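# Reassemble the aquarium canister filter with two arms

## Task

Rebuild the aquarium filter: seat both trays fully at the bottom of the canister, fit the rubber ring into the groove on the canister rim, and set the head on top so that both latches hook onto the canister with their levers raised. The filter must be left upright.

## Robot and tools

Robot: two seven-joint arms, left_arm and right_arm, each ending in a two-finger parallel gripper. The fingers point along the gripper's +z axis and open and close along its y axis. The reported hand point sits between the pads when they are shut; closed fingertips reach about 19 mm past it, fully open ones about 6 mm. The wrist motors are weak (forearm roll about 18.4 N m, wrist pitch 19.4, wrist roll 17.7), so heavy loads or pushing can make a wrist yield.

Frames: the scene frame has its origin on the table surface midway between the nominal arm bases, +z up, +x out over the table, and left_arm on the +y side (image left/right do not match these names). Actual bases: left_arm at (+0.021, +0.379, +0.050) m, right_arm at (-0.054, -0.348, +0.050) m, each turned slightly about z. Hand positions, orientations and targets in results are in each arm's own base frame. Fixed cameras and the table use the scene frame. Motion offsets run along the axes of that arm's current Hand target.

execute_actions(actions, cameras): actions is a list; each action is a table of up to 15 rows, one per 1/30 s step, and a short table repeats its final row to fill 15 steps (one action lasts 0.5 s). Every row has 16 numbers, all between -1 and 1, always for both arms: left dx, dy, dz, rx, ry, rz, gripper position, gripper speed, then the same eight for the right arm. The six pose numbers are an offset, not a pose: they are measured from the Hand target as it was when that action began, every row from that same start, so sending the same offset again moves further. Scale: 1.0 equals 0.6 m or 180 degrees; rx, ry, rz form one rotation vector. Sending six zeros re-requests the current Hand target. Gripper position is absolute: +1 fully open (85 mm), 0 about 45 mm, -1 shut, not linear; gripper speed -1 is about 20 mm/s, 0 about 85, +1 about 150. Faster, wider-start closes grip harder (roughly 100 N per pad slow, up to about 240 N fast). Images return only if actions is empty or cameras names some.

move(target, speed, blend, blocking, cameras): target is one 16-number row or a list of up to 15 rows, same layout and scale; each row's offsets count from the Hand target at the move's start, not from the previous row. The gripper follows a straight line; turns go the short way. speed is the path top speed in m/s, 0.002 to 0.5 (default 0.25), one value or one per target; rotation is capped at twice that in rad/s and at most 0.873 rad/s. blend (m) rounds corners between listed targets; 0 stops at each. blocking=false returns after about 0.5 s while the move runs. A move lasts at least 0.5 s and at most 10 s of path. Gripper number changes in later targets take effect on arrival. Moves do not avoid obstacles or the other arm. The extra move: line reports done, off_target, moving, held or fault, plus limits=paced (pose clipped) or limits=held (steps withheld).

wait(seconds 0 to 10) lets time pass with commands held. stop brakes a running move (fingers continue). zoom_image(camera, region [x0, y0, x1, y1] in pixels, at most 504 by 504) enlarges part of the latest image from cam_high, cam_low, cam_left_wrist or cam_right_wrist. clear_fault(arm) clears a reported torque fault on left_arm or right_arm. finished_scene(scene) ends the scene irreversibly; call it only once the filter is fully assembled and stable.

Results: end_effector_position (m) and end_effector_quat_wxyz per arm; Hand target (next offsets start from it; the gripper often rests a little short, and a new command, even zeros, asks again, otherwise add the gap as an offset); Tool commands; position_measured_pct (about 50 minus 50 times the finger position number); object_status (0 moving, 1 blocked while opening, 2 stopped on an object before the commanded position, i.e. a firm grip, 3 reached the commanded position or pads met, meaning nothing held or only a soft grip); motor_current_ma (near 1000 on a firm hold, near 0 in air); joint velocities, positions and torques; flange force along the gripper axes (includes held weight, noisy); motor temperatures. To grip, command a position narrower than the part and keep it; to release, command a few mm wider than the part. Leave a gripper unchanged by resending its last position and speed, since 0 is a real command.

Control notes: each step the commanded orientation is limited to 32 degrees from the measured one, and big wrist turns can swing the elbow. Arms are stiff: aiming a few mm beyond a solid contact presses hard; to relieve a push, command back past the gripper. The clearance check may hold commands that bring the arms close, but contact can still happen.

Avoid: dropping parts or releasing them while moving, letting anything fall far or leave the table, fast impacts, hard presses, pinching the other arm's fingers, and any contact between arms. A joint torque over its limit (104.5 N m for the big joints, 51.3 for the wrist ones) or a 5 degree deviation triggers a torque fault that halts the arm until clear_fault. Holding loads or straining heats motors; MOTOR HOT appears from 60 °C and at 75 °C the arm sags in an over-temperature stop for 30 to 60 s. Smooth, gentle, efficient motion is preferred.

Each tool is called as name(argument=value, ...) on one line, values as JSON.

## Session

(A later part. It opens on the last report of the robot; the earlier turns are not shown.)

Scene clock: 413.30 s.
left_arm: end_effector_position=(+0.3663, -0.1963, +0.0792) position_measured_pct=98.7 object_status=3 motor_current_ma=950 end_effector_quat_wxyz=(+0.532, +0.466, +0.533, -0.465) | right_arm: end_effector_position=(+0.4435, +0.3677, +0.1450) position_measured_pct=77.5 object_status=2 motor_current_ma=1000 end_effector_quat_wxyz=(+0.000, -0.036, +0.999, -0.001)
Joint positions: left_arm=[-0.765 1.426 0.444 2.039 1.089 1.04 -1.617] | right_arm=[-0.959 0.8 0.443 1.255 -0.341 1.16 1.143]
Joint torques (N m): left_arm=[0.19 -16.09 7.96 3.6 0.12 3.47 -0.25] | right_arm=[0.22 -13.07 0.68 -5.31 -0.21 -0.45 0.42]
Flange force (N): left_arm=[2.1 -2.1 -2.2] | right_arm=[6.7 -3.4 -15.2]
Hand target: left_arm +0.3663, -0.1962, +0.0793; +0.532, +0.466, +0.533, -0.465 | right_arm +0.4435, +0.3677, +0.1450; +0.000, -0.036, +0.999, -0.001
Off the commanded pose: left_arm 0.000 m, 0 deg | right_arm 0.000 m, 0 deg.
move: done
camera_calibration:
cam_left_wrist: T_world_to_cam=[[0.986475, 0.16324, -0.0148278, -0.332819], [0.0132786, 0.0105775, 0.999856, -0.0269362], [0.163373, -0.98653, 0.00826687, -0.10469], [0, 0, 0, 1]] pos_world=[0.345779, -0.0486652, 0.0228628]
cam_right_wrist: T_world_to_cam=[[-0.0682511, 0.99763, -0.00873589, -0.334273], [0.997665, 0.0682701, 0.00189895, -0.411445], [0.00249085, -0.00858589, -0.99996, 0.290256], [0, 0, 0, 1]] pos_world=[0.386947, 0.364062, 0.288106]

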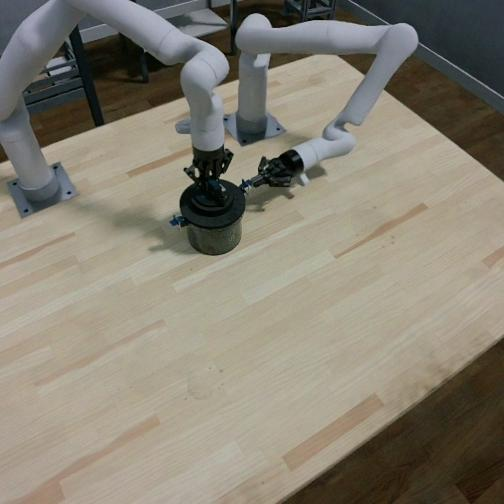

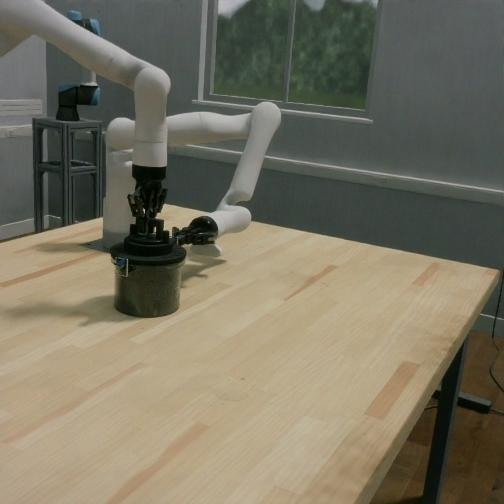

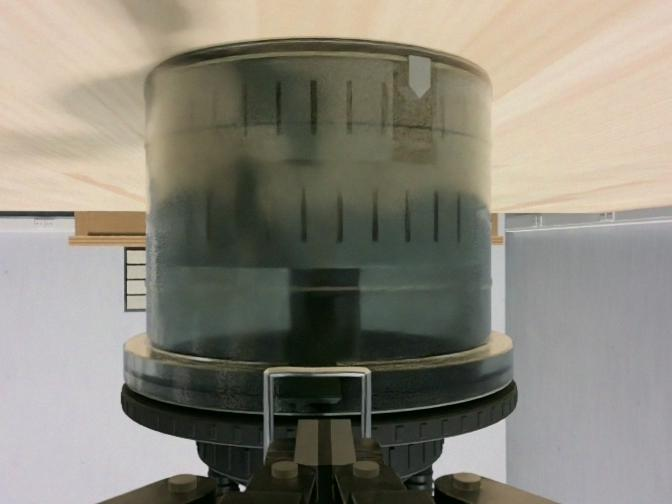

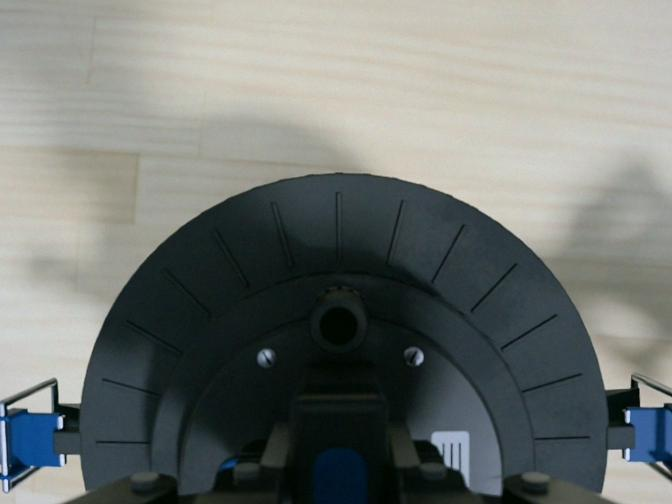

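move(target=[-0.01,0,0,0,0,0,-1,-0.5,0,0,0,0,0,0,-0.6,-1], speed=0.02, cameras=["cam_left_wrist","cam_low","cam_high","cam_right_wrist"])

zoom_image(camera="cam_high", region=[220, 160, 270, 210])

zoom_image(camera="cam_right_wrist", region=[572, 350, 672, 470])

zoom_image(camera="cam_left_wrist", region=[180, 330, 460, 504])

Scene clock: 414.73 s.
left_arm: end_effector_position=(+0.3663, -0.1963, +0.0852) position_measured_pct=98.7 object_status=3 motor_current_ma=950 end_effector_quat_wxyz=(+0.532, +0.466, +0.533, -0.465) | right_arm: end_effector_position=(+0.4435, +0.3677, +0.1450) position_measured_pct=77.5 object_status=2 motor_current_ma=1000 end_effector_quat_wxyz=(+0.000, -0.036, +0.999, -0.001)
Joint positions: left_arm=[-0.767 1.411 0.449 2.049 1.093 1.04 -1.613] | right_arm=[-0.959 0.8 0.443 1.255 -0.341 1.16 1.143]
Joint torques (N m): left_arm=[0.18 -16.32 7.78 3.32 0.18 3.42 -0.18] | right_arm=[0.18 -13.07 0.63 -5.29 -0.18 -0.4 0.47]
Flange force (N): left_arm=[2.4 -2.9 -1.6] | right_arm=[6.7 -3.4 -15.1]
Hand target: left_arm +0.3663, -0.1963, +0.0853; +0.532, +0.466, +0.533, -0.465 | right_arm +0.4435, +0.3677, +0.1450; +0.000, -0.036, +0.999, -0.001
Off the commanded pose: left_arm 0.000 m, 0 deg | right_arm 0.000 m, 0 deg.
move: done
camera_calibration:
cam_left_wrist: T_world_to_cam=[[0.986475, 0.16324, -0.0148278, -0.33273], [0.0132786, 0.0105775, 0.999856, -0.0329353], [0.163373, -0.98653, 0.00826687, -0.104739], [0, 0, 0, 1]] pos_world=[0.345779, -0.0486652, 0.0288628]
cam_right_wrist: T_world_to_cam=[[-0.0682511, 0.99763, -0.00873589, -0.334273], [0.997665, 0.0682701, 0.00189895, -0.411445], [0.00249085, -0.00858589, -0.99996, 0.290256], [0, 0, 0, 1]] pos_world=[0.386947, 0.364062, 0.288106]

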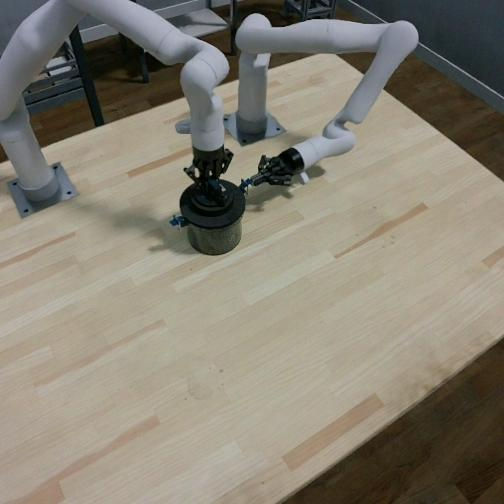

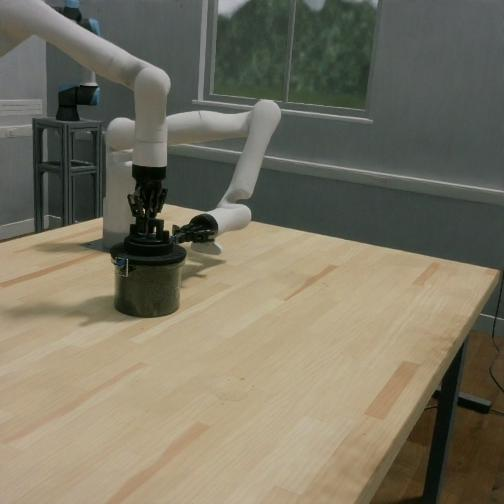

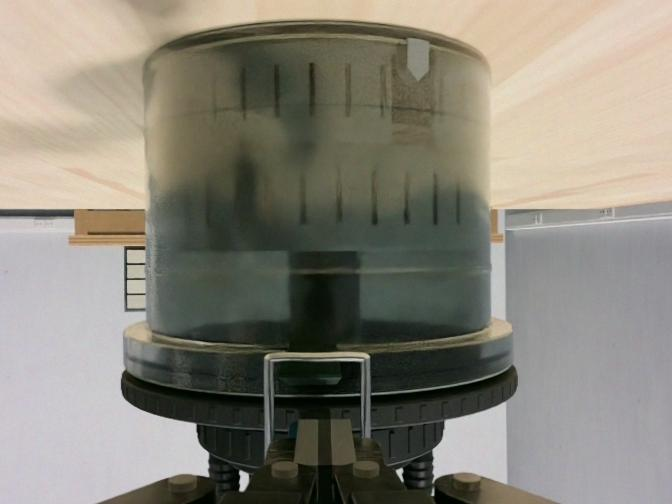

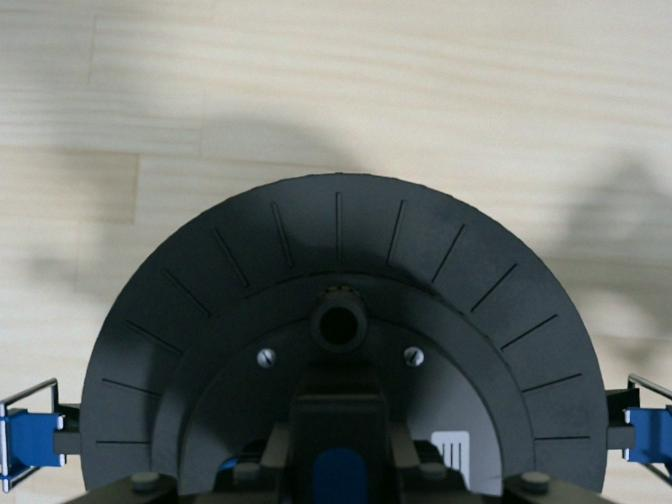

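Scaled by 10.080.

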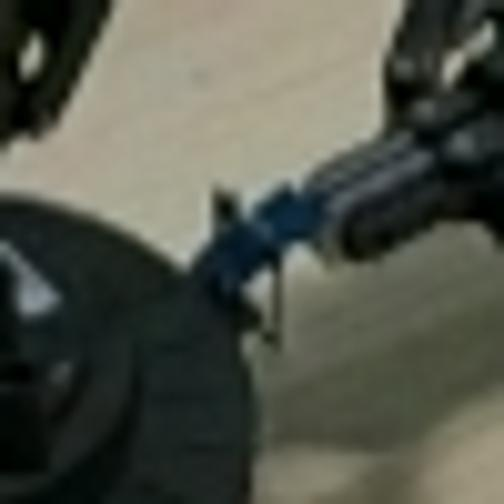

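Scaled by 4.200.

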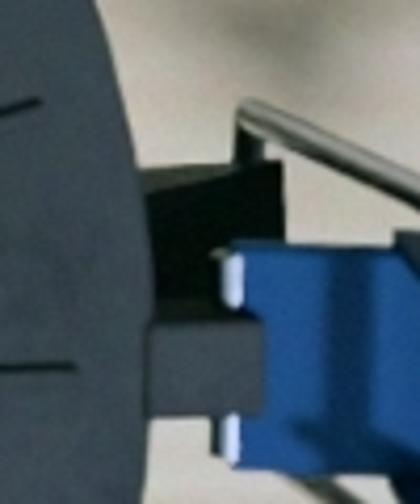

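Scaled by 1.800.

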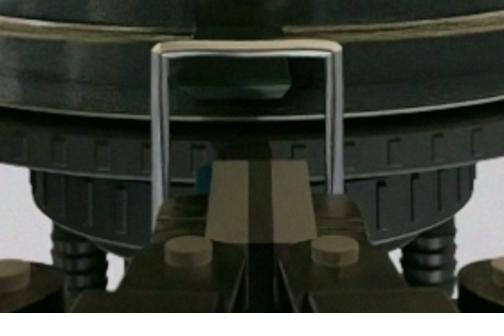

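move(target=[-0.01,0,0,0,0,0,-1,-0.5,0,0,0,0,0,0,-0.6,-1], speed=0.02, cameras=["cam_left_wrist","cam_low","cam_high","cam_right_wrist"])

zoom_image(camera="cam_high", region=[220, 160, 270, 210])

zoom_image(camera="cam_right_wrist", region=[572, 350, 672, 470])

zoom_image(camera="cam_left_wrist", region=[180, 330, 460, 504])

Scene clock: 416.10 s.
left_arm: end_effector_position=(+0.3663, -0.1963, +0.0912) position_measured_pct=98.7 object_status=3 motor_current_ma=950 end_effector_quat_wxyz=(+0.532, +0.466, +0.533, -0.465) | right_arm: end_effector_position=(+0.4435, +0.3677, +0.1450) position_measured_pct=77.5 object_status=2 motor_current_ma=1000 end_effector_quat_wxyz=(+0.000, -0.036, +0.999, -0.001)
Joint positions: left_arm=[-0.769 1.397 0.454 2.059 1.097 1.04 -1.608] | right_arm=[-0.959 0.8 0.443 1.255 -0.341 1.16 1.143]
Joint torques (N m): left_arm=[0.31 -16.17 7.61 3.4 0.1 3.11 -0.18] | right_arm=[0.2 -13.37 0.67 -5.27 -0.25 -0.34 0.42]
Flange force (N): left_arm=[2.2 -2.0 -2.2] | right_arm=[6.2 -3.1 -14.7]
Hand target: left_arm +0.3663, -0.1963, +0.0913; +0.532, +0.466, +0.533, -0.465 | right_arm +0.4435, +0.3677, +0.1450; +0.000, -0.036, +0.999, -0.001
Off the commanded pose: left_arm 0.000 m, 0 deg | right_arm 0.000 m, 0 deg.
move: done
camera_calibration:
cam_left_wrist: T_world_to_cam=[[0.986475, 0.163241, -0.0148115, -0.332643], [0.0132788, 0.0104763, 0.999857, -0.0388396], [0.163373, -0.986531, 0.00816701, -0.104784], [0, 0, 0, 1]] pos_world=[0.345779, -0.0486651, 0.0347629]
cam_right_wrist: T_world_to_cam=[[-0.0682511, 0.99763, -0.00873589, -0.334273], [0.997665, 0.0682701, 0.00189895, -0.411445], [0.00249085, -0.00858589, -0.99996, 0.290256], [0, 0, 0, 1]] pos_world=[0.386947, 0.364062, 0.288106]

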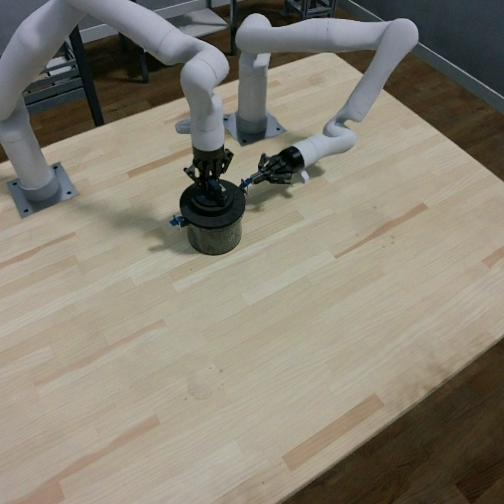

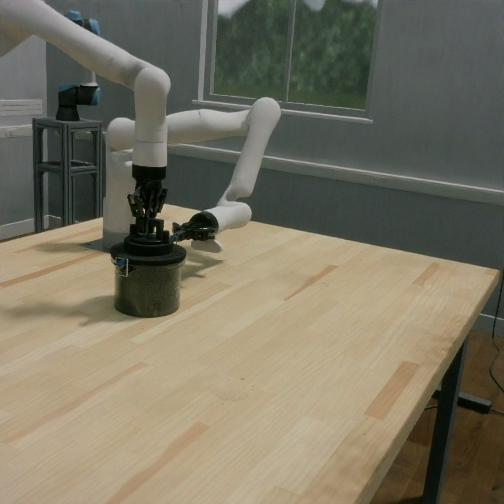

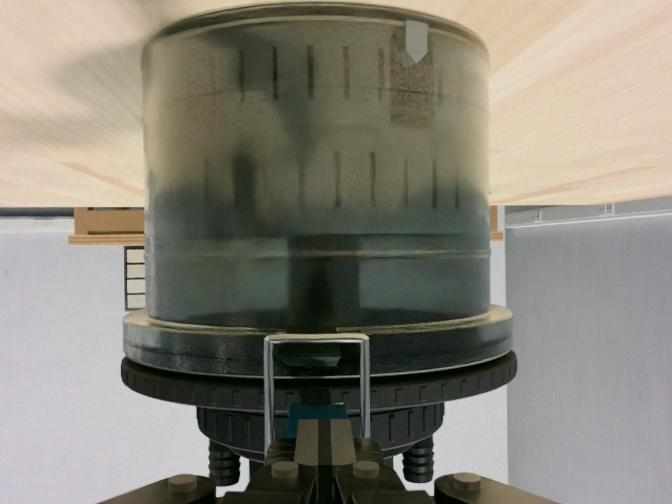

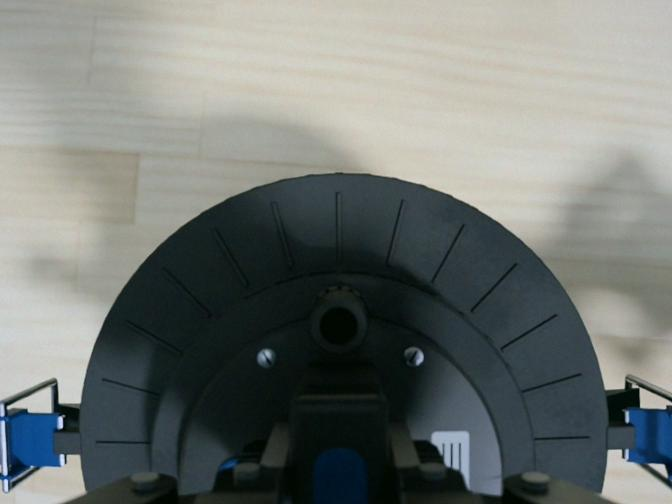

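Scaled by 10.080.

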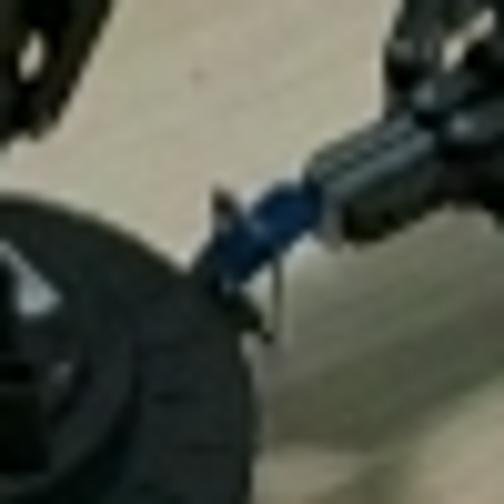

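Scaled by 4.200.

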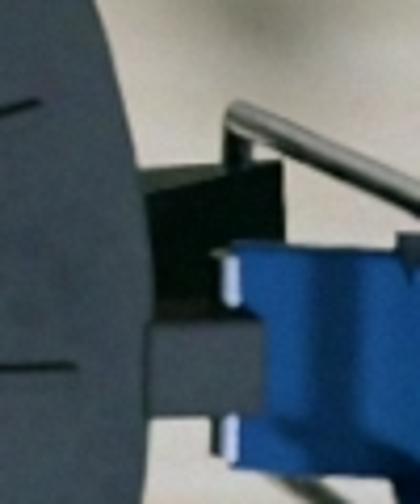

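Scaled by 1.800.

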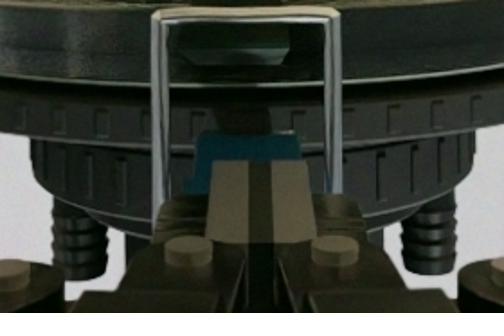

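move(target=[-0.0083,0,0.0133,0,0,0,-1,-0.5,0,0,0,0,0,0,-0.6,-1], speed=0.02, cameras=["cam_left_wrist","cam_low","cam_high","cam_right_wrist"])

zoom_image(camera="cam_high", region=[220, 160, 270, 210])

zoom_image(camera="cam_right_wrist", region=[572, 350, 672, 470])

zoom_image(camera="cam_left_wrist", region=[180, 330, 460, 504])

Scene clock: 417.67 s.
left_arm: end_effector_position=(+0.3674, -0.2041, +0.0962) position_measured_pct=98.7 object_status=3 motor_current_ma=950 end_effector_quat_wxyz=(+0.532, +0.466, +0.533, -0.465) | right_arm: end_effector_position=(+0.4435, +0.3677, +0.1449) position_measured_pct=77.5 object_status=2 motor_current_ma=1000 end_effector_quat_wxyz=(+0.000, -0.036, +0.999, -0.001)
Joint positions: left_arm=[-0.757 1.391 0.469 2.072 1.121 1.026 -1.616] | right_arm=[-0.959 0.8 0.443 1.255 -0.341 1.16 1.143]
Joint torques (N m): left_arm=[1.58 -15.16 7.99 3.27 0.4 2.34 -0.2] | right_arm=[-2.49 -25.76 0.02 -12.31 -2.25 -0.69 0.48]
Flange force (N): left_arm=[-0.2 -1.8 -7.6] | right_arm=[5.5 -8.2 6.3]
Hand target: left_arm +0.3674, -0.2042, +0.0962; +0.532, +0.466, +0.533, -0.465 | right_arm +0.4435, +0.3677, +0.1450; +0.000, -0.036, +0.999, -0.001
Off the commanded pose: left_arm 0.000 m, 0 deg | right_arm 0.000 m, 0 deg.
move: done
camera_calibration:
cam_left_wrist: T_world_to_cam=[[0.986475, 0.16324, -0.0148278, -0.332363], [0.0132786, 0.0105775, 0.999856, -0.0438647], [0.163373, -0.98653, 0.00826687, -0.112803], [0, 0, 0, 1]] pos_world=[0.346879, -0.0565652, 0.0398628]
cam_right_wrist: T_world_to_cam=[[-0.068251, 0.997629, -0.00883566, -0.334244], [0.997665, 0.0682702, 0.00189211, -0.411443], [0.00249084, -0.00868589, -0.999959, 0.290192], [0, 0, 0, 1]] pos_world=[0.386947, 0.364062, 0.288006]

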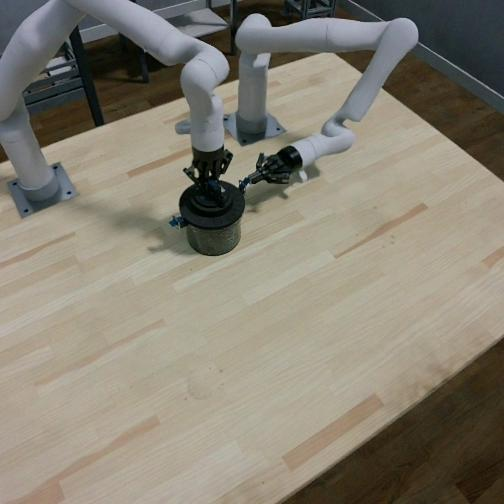

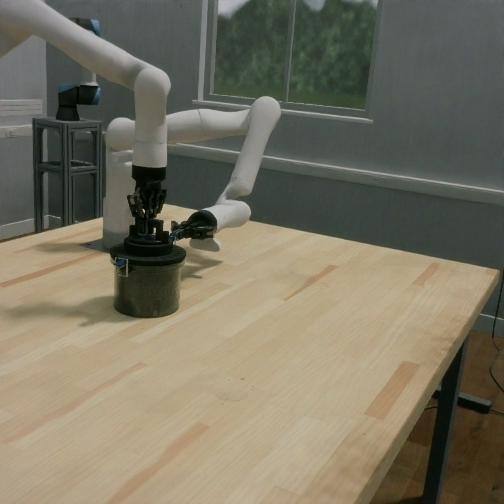

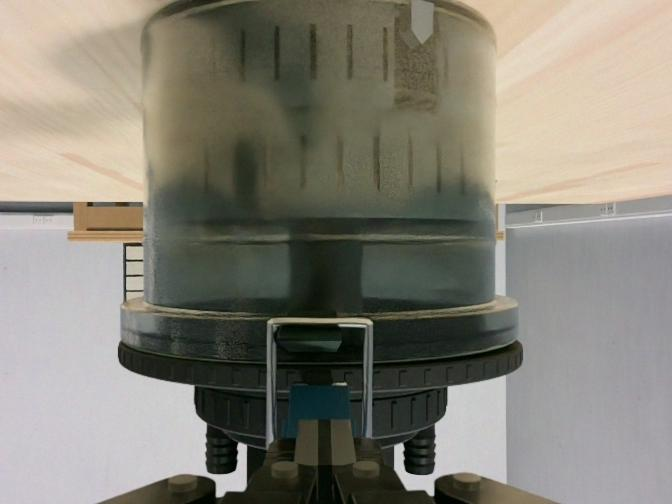

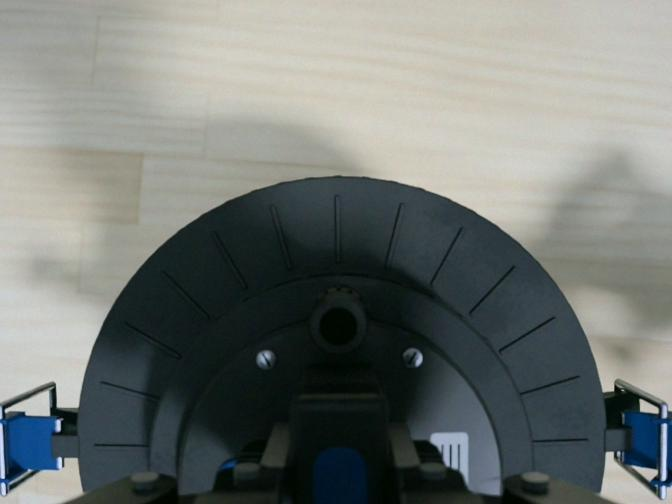

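Scaled by 10.080.

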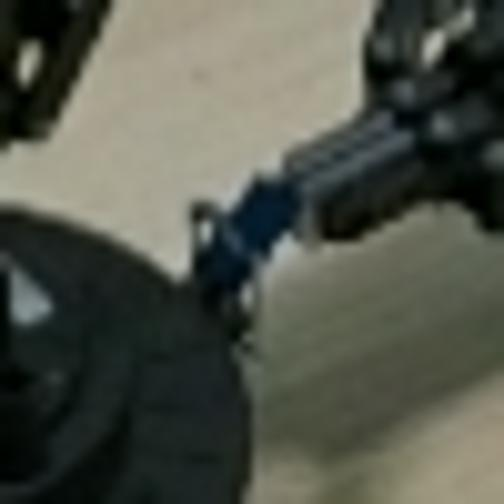

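Scaled by 4.200.

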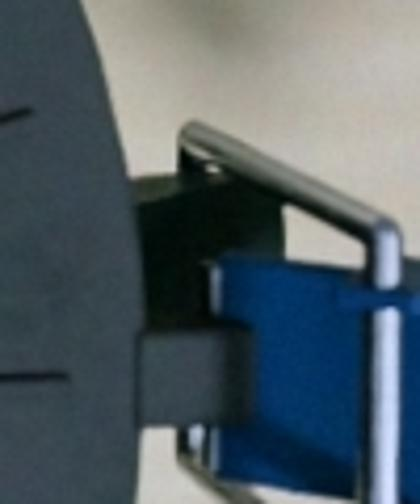

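Scaled by 1.800.

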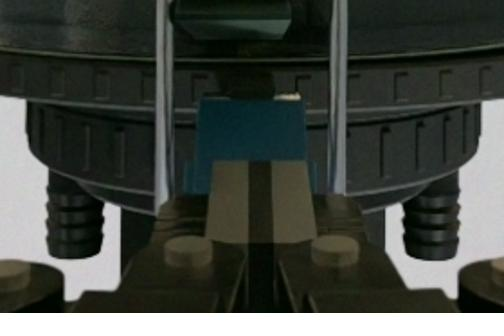

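move(target=[0,0,0,0,0,0,-1,-0.5,0,0,0.0025,0,0,0,-0.6,-1], speed=0.01, cameras=["cam_right_wrist"])

zoom_image(camera="cam_right_wrist", region=[572, 350, 672, 470])

Scene clock: 419.20 s.
left_arm: end_effector_position=(+0.3674, -0.2042, +0.0962) position_measured_pct=98.7 object_status=3 motor_current_ma=950 end_effector_quat_wxyz=(+0.532, +0.466, +0.533, -0.465) | right_arm: end_effector_position=(+0.4435, +0.3678, +0.1436) position_measured_pct=77.5 object_status=2 motor_current_ma=1000 end_effector_quat_wxyz=(+0.000, -0.036, +0.999, -0.001)
Joint positions: left_arm=[-0.757 1.391 0.47 2.072 1.121 1.026 -1.616] | right_arm=[-0.959 0.801 0.442 1.257 -0.341 1.157 1.144]
Joint torques (N m): left_arm=[1.09 -15.34 7.55 3.27 0.05 2.61 -0.18] | right_arm=[-1.2 -16.47 -0.57 -9.12 -1.88 -1.94 0.52]
Flange force (N): left_arm=[-0.2 -1.8 -4.6] | right_arm=[10.3 -8.8 -11.1]
Hand target: left_arm +0.3674, -0.2042, +0.0962; +0.532, +0.466, +0.533, -0.465 | right_arm +0.4435, +0.3677, +0.1435; +0.000, -0.036, +0.999, -0.001
Off the commanded pose: left_arm 0.000 m, 0 deg | right_arm 0.000 m, 0 deg.
move: done
camera_calibration:
cam_right_wrist: T_world_to_cam=[[-0.068351, 0.997624, -0.00864426, -0.334271], [0.997658, 0.0683707, 0.00200428, -0.411507], [0.00259053, -0.00848702, -0.999961, 0.288782], [0, 0, 0, 1]] pos_world=[0.386948, 0.364062, 0.286705]
Images, in order (width x height): cam_right_wrist 672x504.

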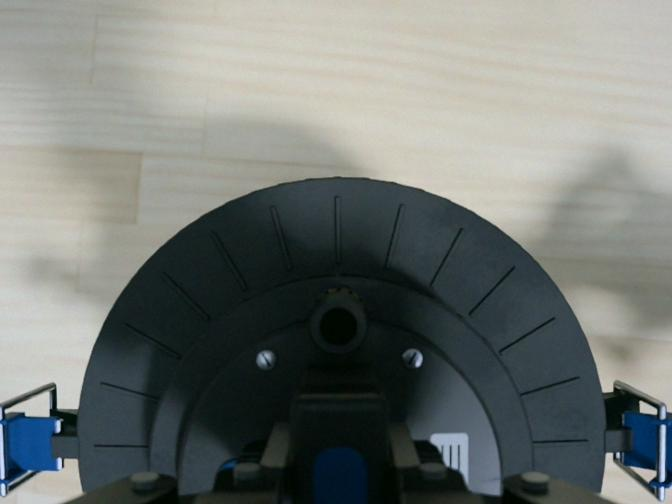

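Scaled by 4.200.

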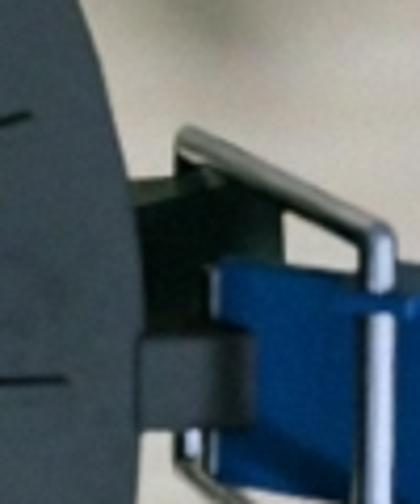

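move(target=[-0.0058,0,0.01,0,0,0,-1,-0.5,0,0,0,0,0,0,-0.6,-1], speed=0.02, cameras=["cam_left_wrist","cam_high","cam_right_wrist"])

zoom_image(camera="cam_high", region=[220, 160, 270, 210])

zoom_image(camera="cam_right_wrist", region=[572, 350, 672, 470])

zoom_image(camera="cam_left_wrist", region=[180, 290, 460, 464])

Scene clock: 420.63 s.
left_arm: end_effector_position=(+0.3682, -0.2101, +0.0997) position_measured_pct=98.7 object_status=3 motor_current_ma=950 end_effector_quat_wxyz=(+0.532, +0.466, +0.533, -0.465) | right_arm: end_effector_position=(+0.4435, +0.3678, +0.1435) position_measured_pct=77.5 object_status=2 motor_current_ma=1000 end_effector_quat_wxyz=(+0.000, -0.036, +0.999, -0.001)
Joint positions: left_arm=[-0.748 1.387 0.481 2.081 1.139 1.016 -1.623] | right_arm=[-0.959 0.802 0.442 1.257 -0.341 1.157 1.144]
Joint torques (N m): left_arm=[1.51 -15.52 8.82 3.45 0.08 3.46 -0.2] | right_arm=[-0.94 -14.19 -1.05 -5.86 -1.79 -0.37 0.49]
Flange force (N): left_arm=[1.7 -3.2 -5.7] | right_arm=[5.5 -4.9 -14.4]
Hand target: left_arm +0.3682, -0.2101, +0.0997; +0.532, +0.466, +0.533, -0.465 | right_arm +0.4435, +0.3677, +0.1435; +0.000, -0.036, +0.999, -0.001
Off the commanded pose: left_arm 0.000 m, 0 deg | right_arm 0.000 m, 0 deg.
move: done
camera_calibration:
cam_left_wrist: T_world_to_cam=[[0.986475, 0.16324, -0.0148122, -0.332139], [0.0132632, 0.0105751, 0.999856, -0.0472073], [0.163373, -0.98653, 0.00826699, -0.118783], [0, 0, 0, 1]] pos_world=[0.347679, -0.0624652, 0.0432628]
cam_right_wrist: T_world_to_cam=[[-0.0683523, 0.997624, -0.00864428, -0.334271], [0.997658, 0.068372, 0.00200426, -0.411507], [0.00259053, -0.00848704, -0.999961, 0.288682], [0, 0, 0, 1]] pos_world=[0.386948, 0.364062, 0.286605]
Images, in order (width x height): cam_high 504x504, cam_left_wrist 672x504, cam_right_wrist 672x504.

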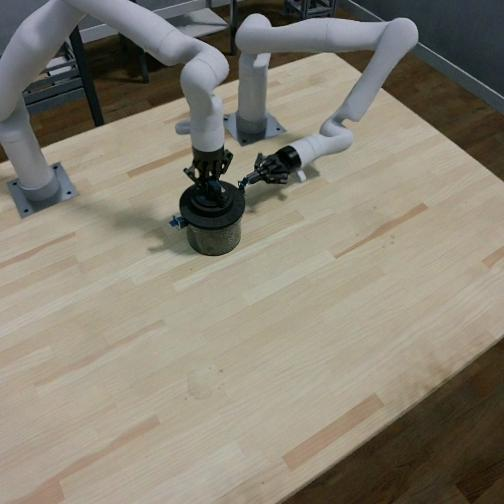

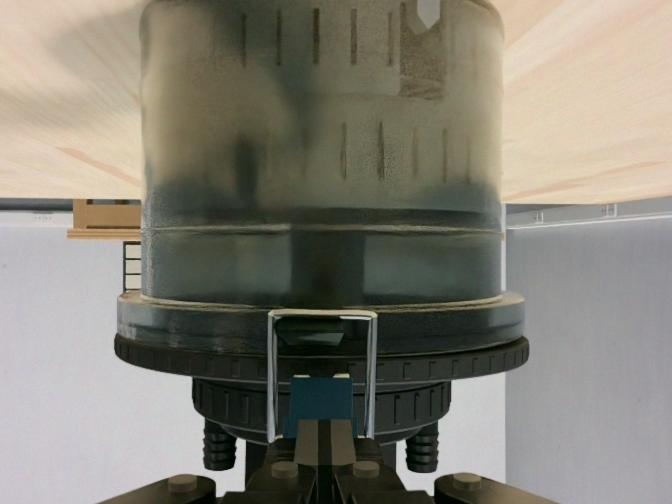

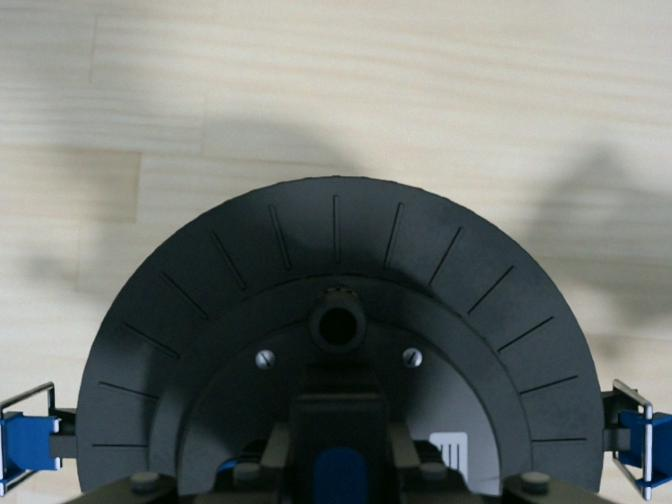

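Scaled by 10.080.

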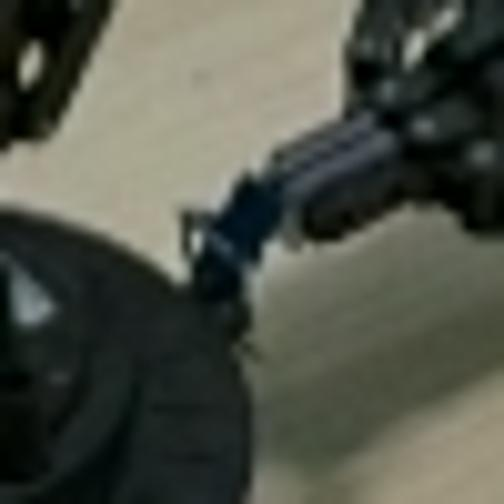

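Scaled by 4.200.

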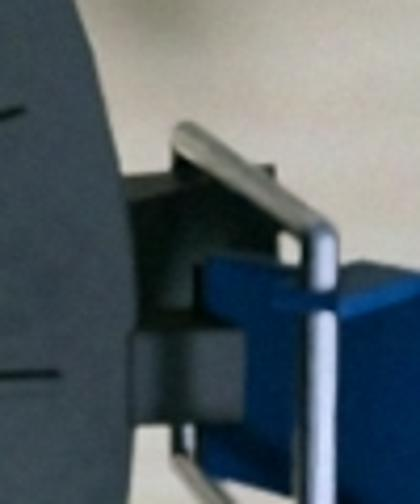

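Scaled by 1.800.

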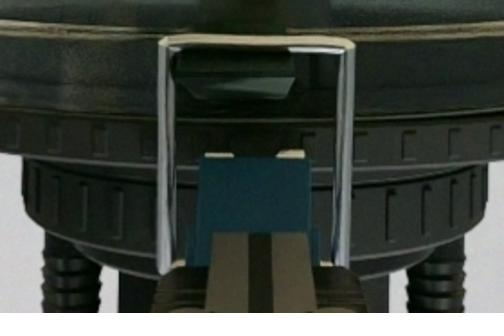

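move(target=[-0.0042,0,0.01,0,0,0,-1,-0.5,0,0,0,0,0,0,-0.6,-1], speed=0.02, cameras=["cam_left_wrist","cam_high","cam_right_wrist"])

zoom_image(camera="cam_high", region=[220, 160, 270, 210])

zoom_image(camera="cam_right_wrist", region=[572, 350, 672, 470])

zoom_image(camera="cam_left_wrist", region=[180, 290, 460, 464])

Scene clock: 421.87 s.
left_arm: end_effector_position=(+0.3690, -0.2161, +0.1022) position_measured_pct=98.7 object_status=3 motor_current_ma=950 end_effector_quat_wxyz=(+0.532, +0.466, +0.533, -0.465) | right_arm: end_effector_position=(+0.4435, +0.3677, +0.1435) position_measured_pct=77.5 object_status=2 motor_current_ma=1000 end_effector_quat_wxyz=(+0.000, -0.036, +0.999, -0.001)
Joint positions: left_arm=[-0.739 1.386 0.492 2.088 1.157 1.006 -1.63] | right_arm=[-0.959 0.802 0.442 1.257 -0.341 1.157 1.144]
Joint torques (N m): left_arm=[1.01 -15.4 8.13 3.33 -0.01 2.87 -0.19] | right_arm=[-0.61 -12.85 -1.12 -4.6 -1.67 -0.04 0.42]
Flange force (N): left_arm=[0.8 -1.9 -4.6] | right_arm=[4.4 -3.5 -16.7]
Hand target: left_arm +0.3690, -0.2161, +0.1022; +0.532, +0.466, +0.533, -0.465 | right_arm +0.4435, +0.3677, +0.1435; +0.000, -0.036, +0.999, -0.001
Off the commanded pose: left_arm 0.000 m, 0 deg | right_arm 0.000 m, 0 deg.
move: done
camera_calibration:
cam_left_wrist: T_world_to_cam=[[0.986475, 0.16324, -0.0148278, -0.331911], [0.0132786, 0.0105775, 0.999856, -0.0496593], [0.163373, -0.98653, 0.00826687, -0.124853], [0, 0, 0, 1]] pos_world=[0.348479, -0.0684652, 0.0457628]
cam_right_wrist: T_world_to_cam=[[-0.068352, 0.997624, -0.00863745, -0.334273], [0.997658, 0.0683708, 0.00190451, -0.411478], [0.00249054, -0.00848704, -0.999961, 0.28872], [0, 0, 0, 1]] pos_world=[0.386947, 0.364062, 0.286606]
Images, in order (width x height): cam_high 504x504, cam_left_wrist 672x504, cam_right_wrist 672x504.

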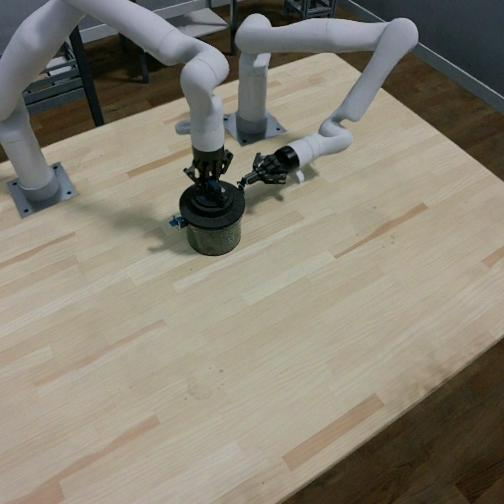

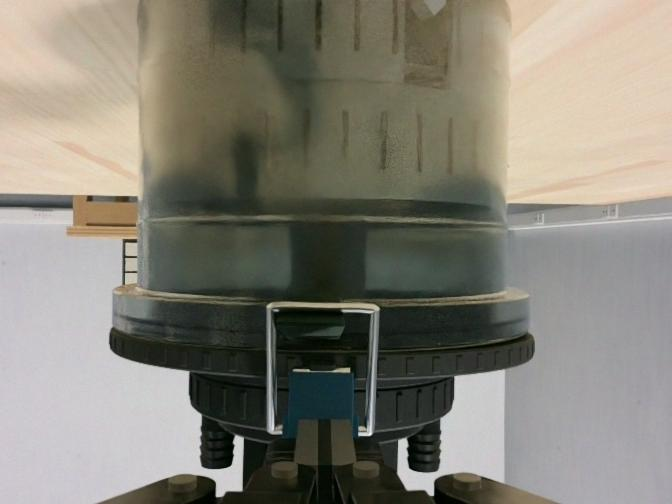

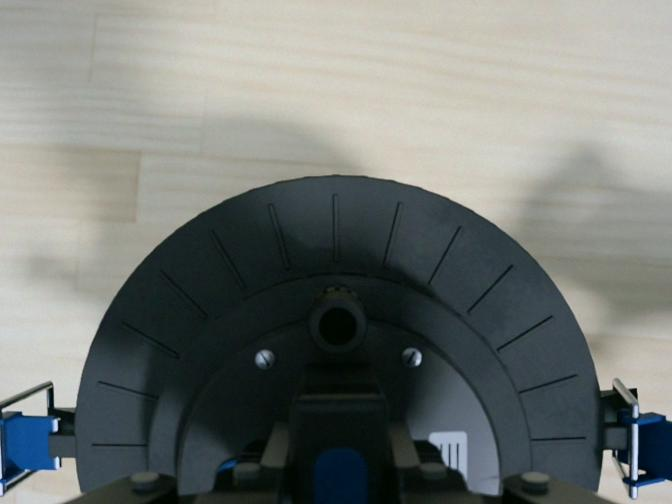

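Scaled by 10.080.

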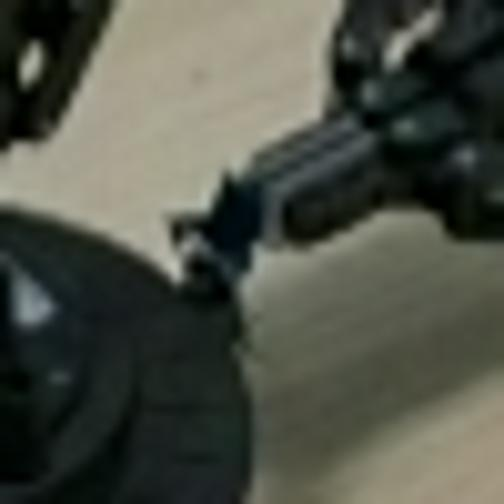

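Scaled by 4.200.

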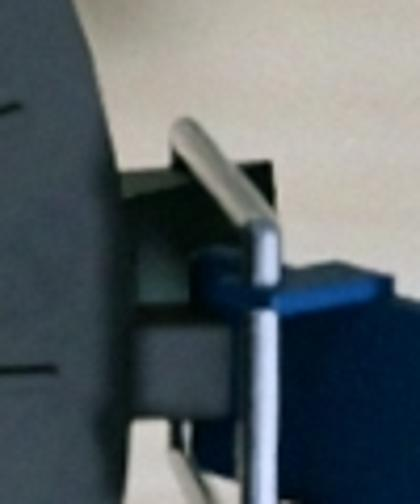

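Scaled by 1.800.

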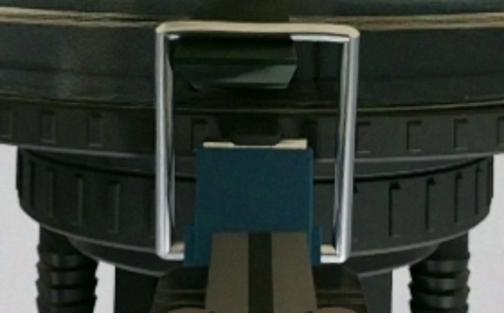

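move(target=[-0.0025,0,0.0083,0,0,0,-1,-0.5,0,0,0,0,0,0,-0.6,-1], speed=0.02, cameras=["cam_left_wrist","cam_high","cam_right_wrist"])

zoom_image(camera="cam_right_wrist", region=[572, 350, 672, 470])

zoom_image(camera="cam_left_wrist", region=[180, 290, 460, 464])

Scene clock: 423.30 s.
left_arm: end_effector_position=(+0.3696, -0.2210, +0.1037) position_measured_pct=98.7 object_status=3 motor_current_ma=950 end_effector_quat_wxyz=(+0.532, +0.466, +0.533, -0.465) | right_arm: end_effector_position=(+0.4435, +0.3677, +0.1435) position_measured_pct=77.5 object_status=2 motor_current_ma=1000 end_effector_quat_wxyz=(+0.000, -0.036, +0.999, -0.001)
Joint positions: left_arm=[-0.731 1.386 0.5 2.092 1.172 0.998 -1.637] | right_arm=[-0.959 0.802 0.442 1.257 -0.341 1.157 1.144]
Joint torques (N m): left_arm=[0.02 -16.03 7.48 2.89 -0.05 3.07 -0.31] | right_arm=[0.24 -14.08 -0.08 -4.91 -1.28 -0.03 0.4]
Flange force (N): left_arm=[1.2 -2.2 -1.1] | right_arm=[4.6 -1.9 -14.5]
Hand target: left_arm +0.3696, -0.2210, +0.1037; +0.532, +0.466, +0.533, -0.465 | right_arm +0.4435, +0.3677, +0.1435; +0.000, -0.036, +0.999, -0.001
Off the commanded pose: left_arm 0.000 m, 0 deg | right_arm 0.000 m, 0 deg.
move: done
camera_calibration:
cam_left_wrist: T_world_to_cam=[[0.986476, 0.163243, -0.0147127, -0.331686], [0.0131812, 0.0104609, 0.999858, -0.0510901], [0.163374, -0.98653, 0.00816773, -0.129793], [0, 0, 0, 1]] pos_world=[0.349079, -0.0733651, 0.047263]
cam_right_wrist: T_world_to_cam=[[-0.0682511, 0.99763, -0.00873589, -0.334286], [0.997665, 0.0682701, 0.00189895, -0.411443], [0.00249085, -0.00858589, -0.99996, 0.288756], [0, 0, 0, 1]] pos_world=[0.386947, 0.364062, 0.286606]
Images, in order (width x height): cam_high 504x504, cam_left_wrist 672x504, cam_right_wrist 672x504.

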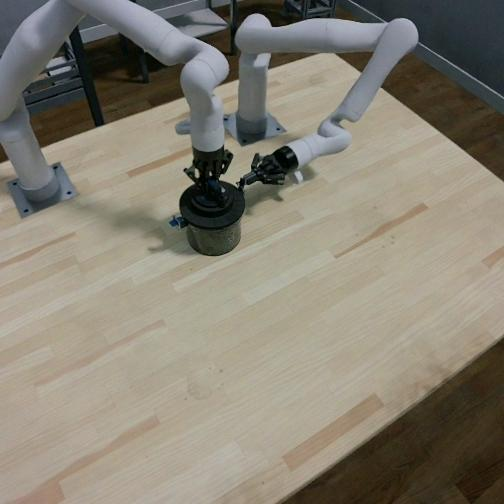

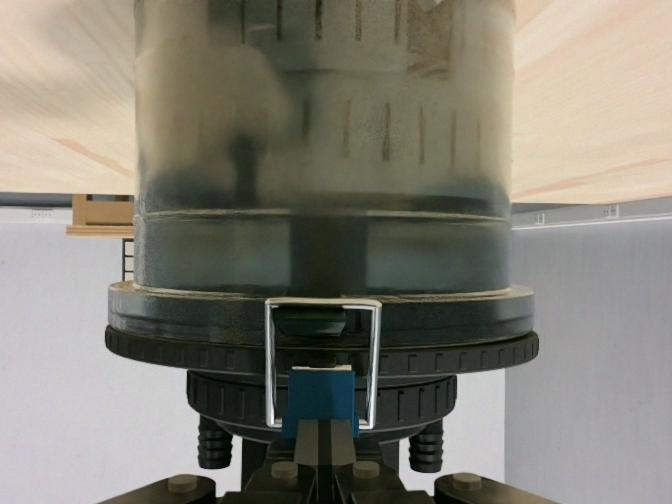

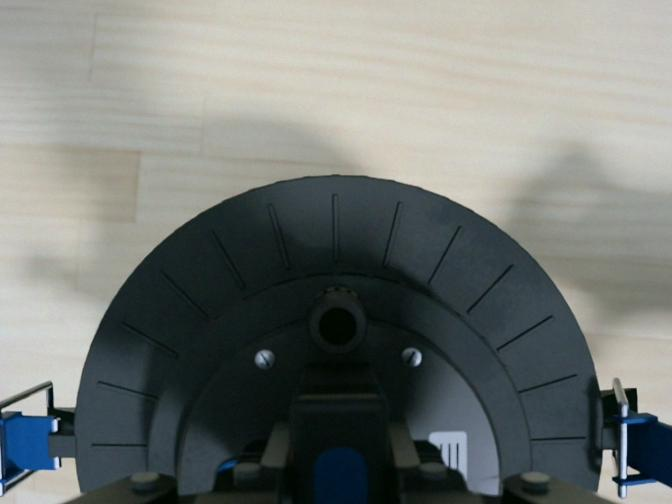

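Scaled by 4.200.

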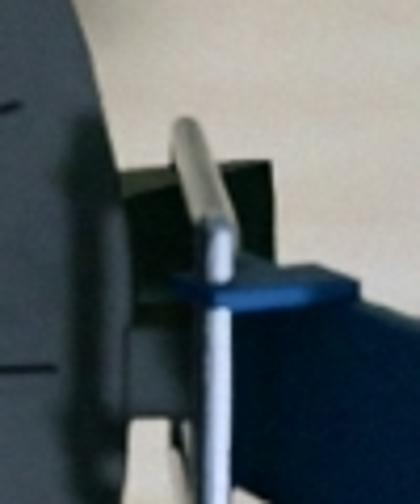

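Scaled by 1.800.

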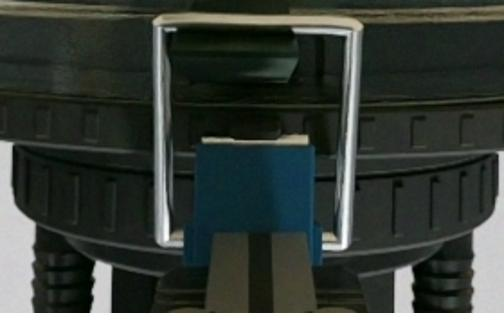

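move(target=[-0.0017,0,0.0075,0,0,0,-1,-0.5,0,0,0,0,0,0,-0.6,-1], speed=0.02, cameras=["cam_left_wrist","cam_right_wrist"])

zoom_image(camera="cam_right_wrist", region=[572, 350, 672, 470])

zoom_image(camera="cam_left_wrist", region=[180, 290, 460, 464])

Scene clock: 424.40 s.
left_arm: end_effector_position=(+0.3702, -0.2255, +0.1047) position_measured_pct=98.7 object_status=3 motor_current_ma=950 end_effector_quat_wxyz=(+0.532, +0.466, +0.533, -0.465) | right_arm: end_effector_position=(+0.4435, +0.3677, +0.1435) position_measured_pct=77.5 object_status=2 motor_current_ma=1000 end_effector_quat_wxyz=(+0.000, -0.036, +0.999, -0.001)
Joint positions: left_arm=[-0.723 1.387 0.508 2.096 1.185 0.99 -1.643] | right_arm=[-0.959 0.802 0.442 1.257 -0.341 1.157 1.144]
Joint torques (N m): left_arm=[-0.01 -15.86 7.61 2.97 0.05 3.11 -0.28] | right_arm=[-0.08 -14.78 -0.21 -5.53 -1.38 -0.13 0.46]
Flange force (N): left_arm=[1.2 -1.9 -1.5] | right_arm=[5.0 -2.7 -13.2]
Hand target: left_arm +0.3702, -0.2255, +0.1047; +0.532, +0.466, +0.533, -0.465 | right_arm +0.4435, +0.3677, +0.1435; +0.000, -0.036, +0.999, -0.001
Off the commanded pose: left_arm 0.000 m, 0 deg | right_arm 0.000 m, 0 deg.
move: done
camera_calibration:
cam_left_wrist: T_world_to_cam=[[0.986475, 0.16324, -0.0148278, -0.331523], [0.0132786, 0.0105775, 0.999856, -0.0520754], [0.163373, -0.98653, 0.00826687, -0.134343], [0, 0, 0, 1]] pos_world=[0.349679, -0.0778652, 0.0482628]
cam_right_wrist: T_world_to_cam=[[-0.0682511, 0.99763, -0.00873589, -0.334286], [0.997665, 0.0682701, 0.00189895, -0.411443], [0.00249085, -0.00858589, -0.99996, 0.288756], [0, 0, 0, 1]] pos_world=[0.386947, 0.364062, 0.286606]
Images, in order (width x height): cam_left_wrist 672x504, cam_right_wrist 672x504.

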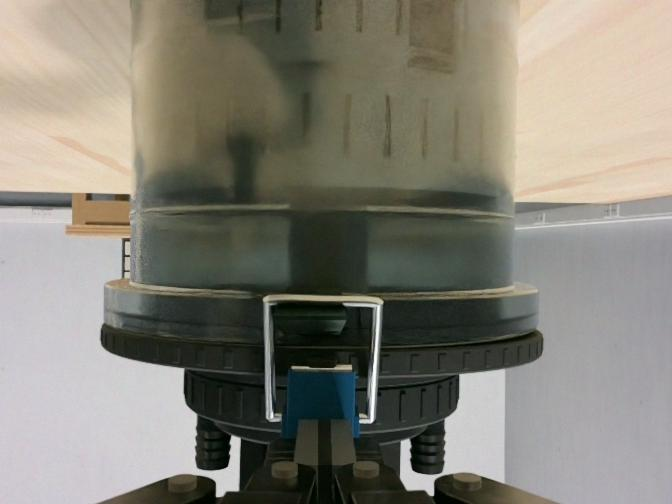

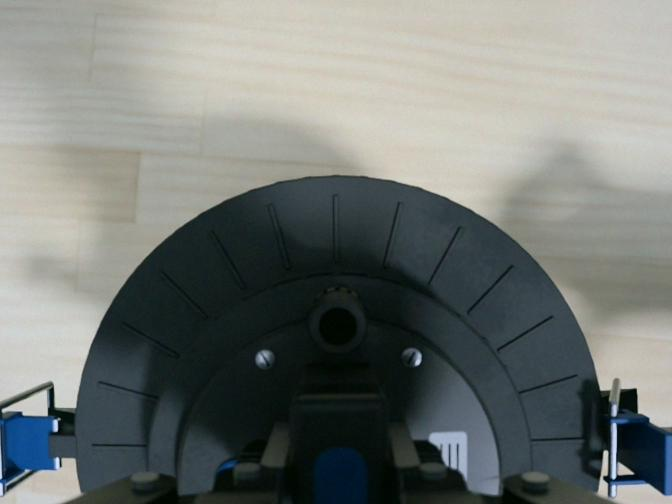

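Scaled by 4.200.

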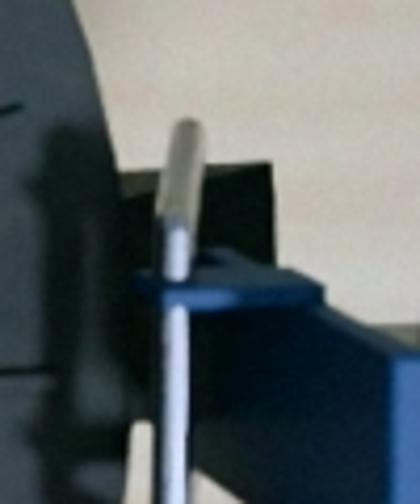

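Scaled by 1.800.

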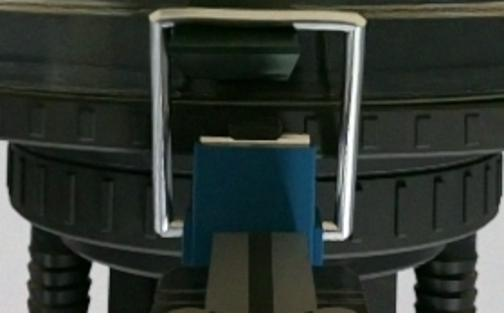

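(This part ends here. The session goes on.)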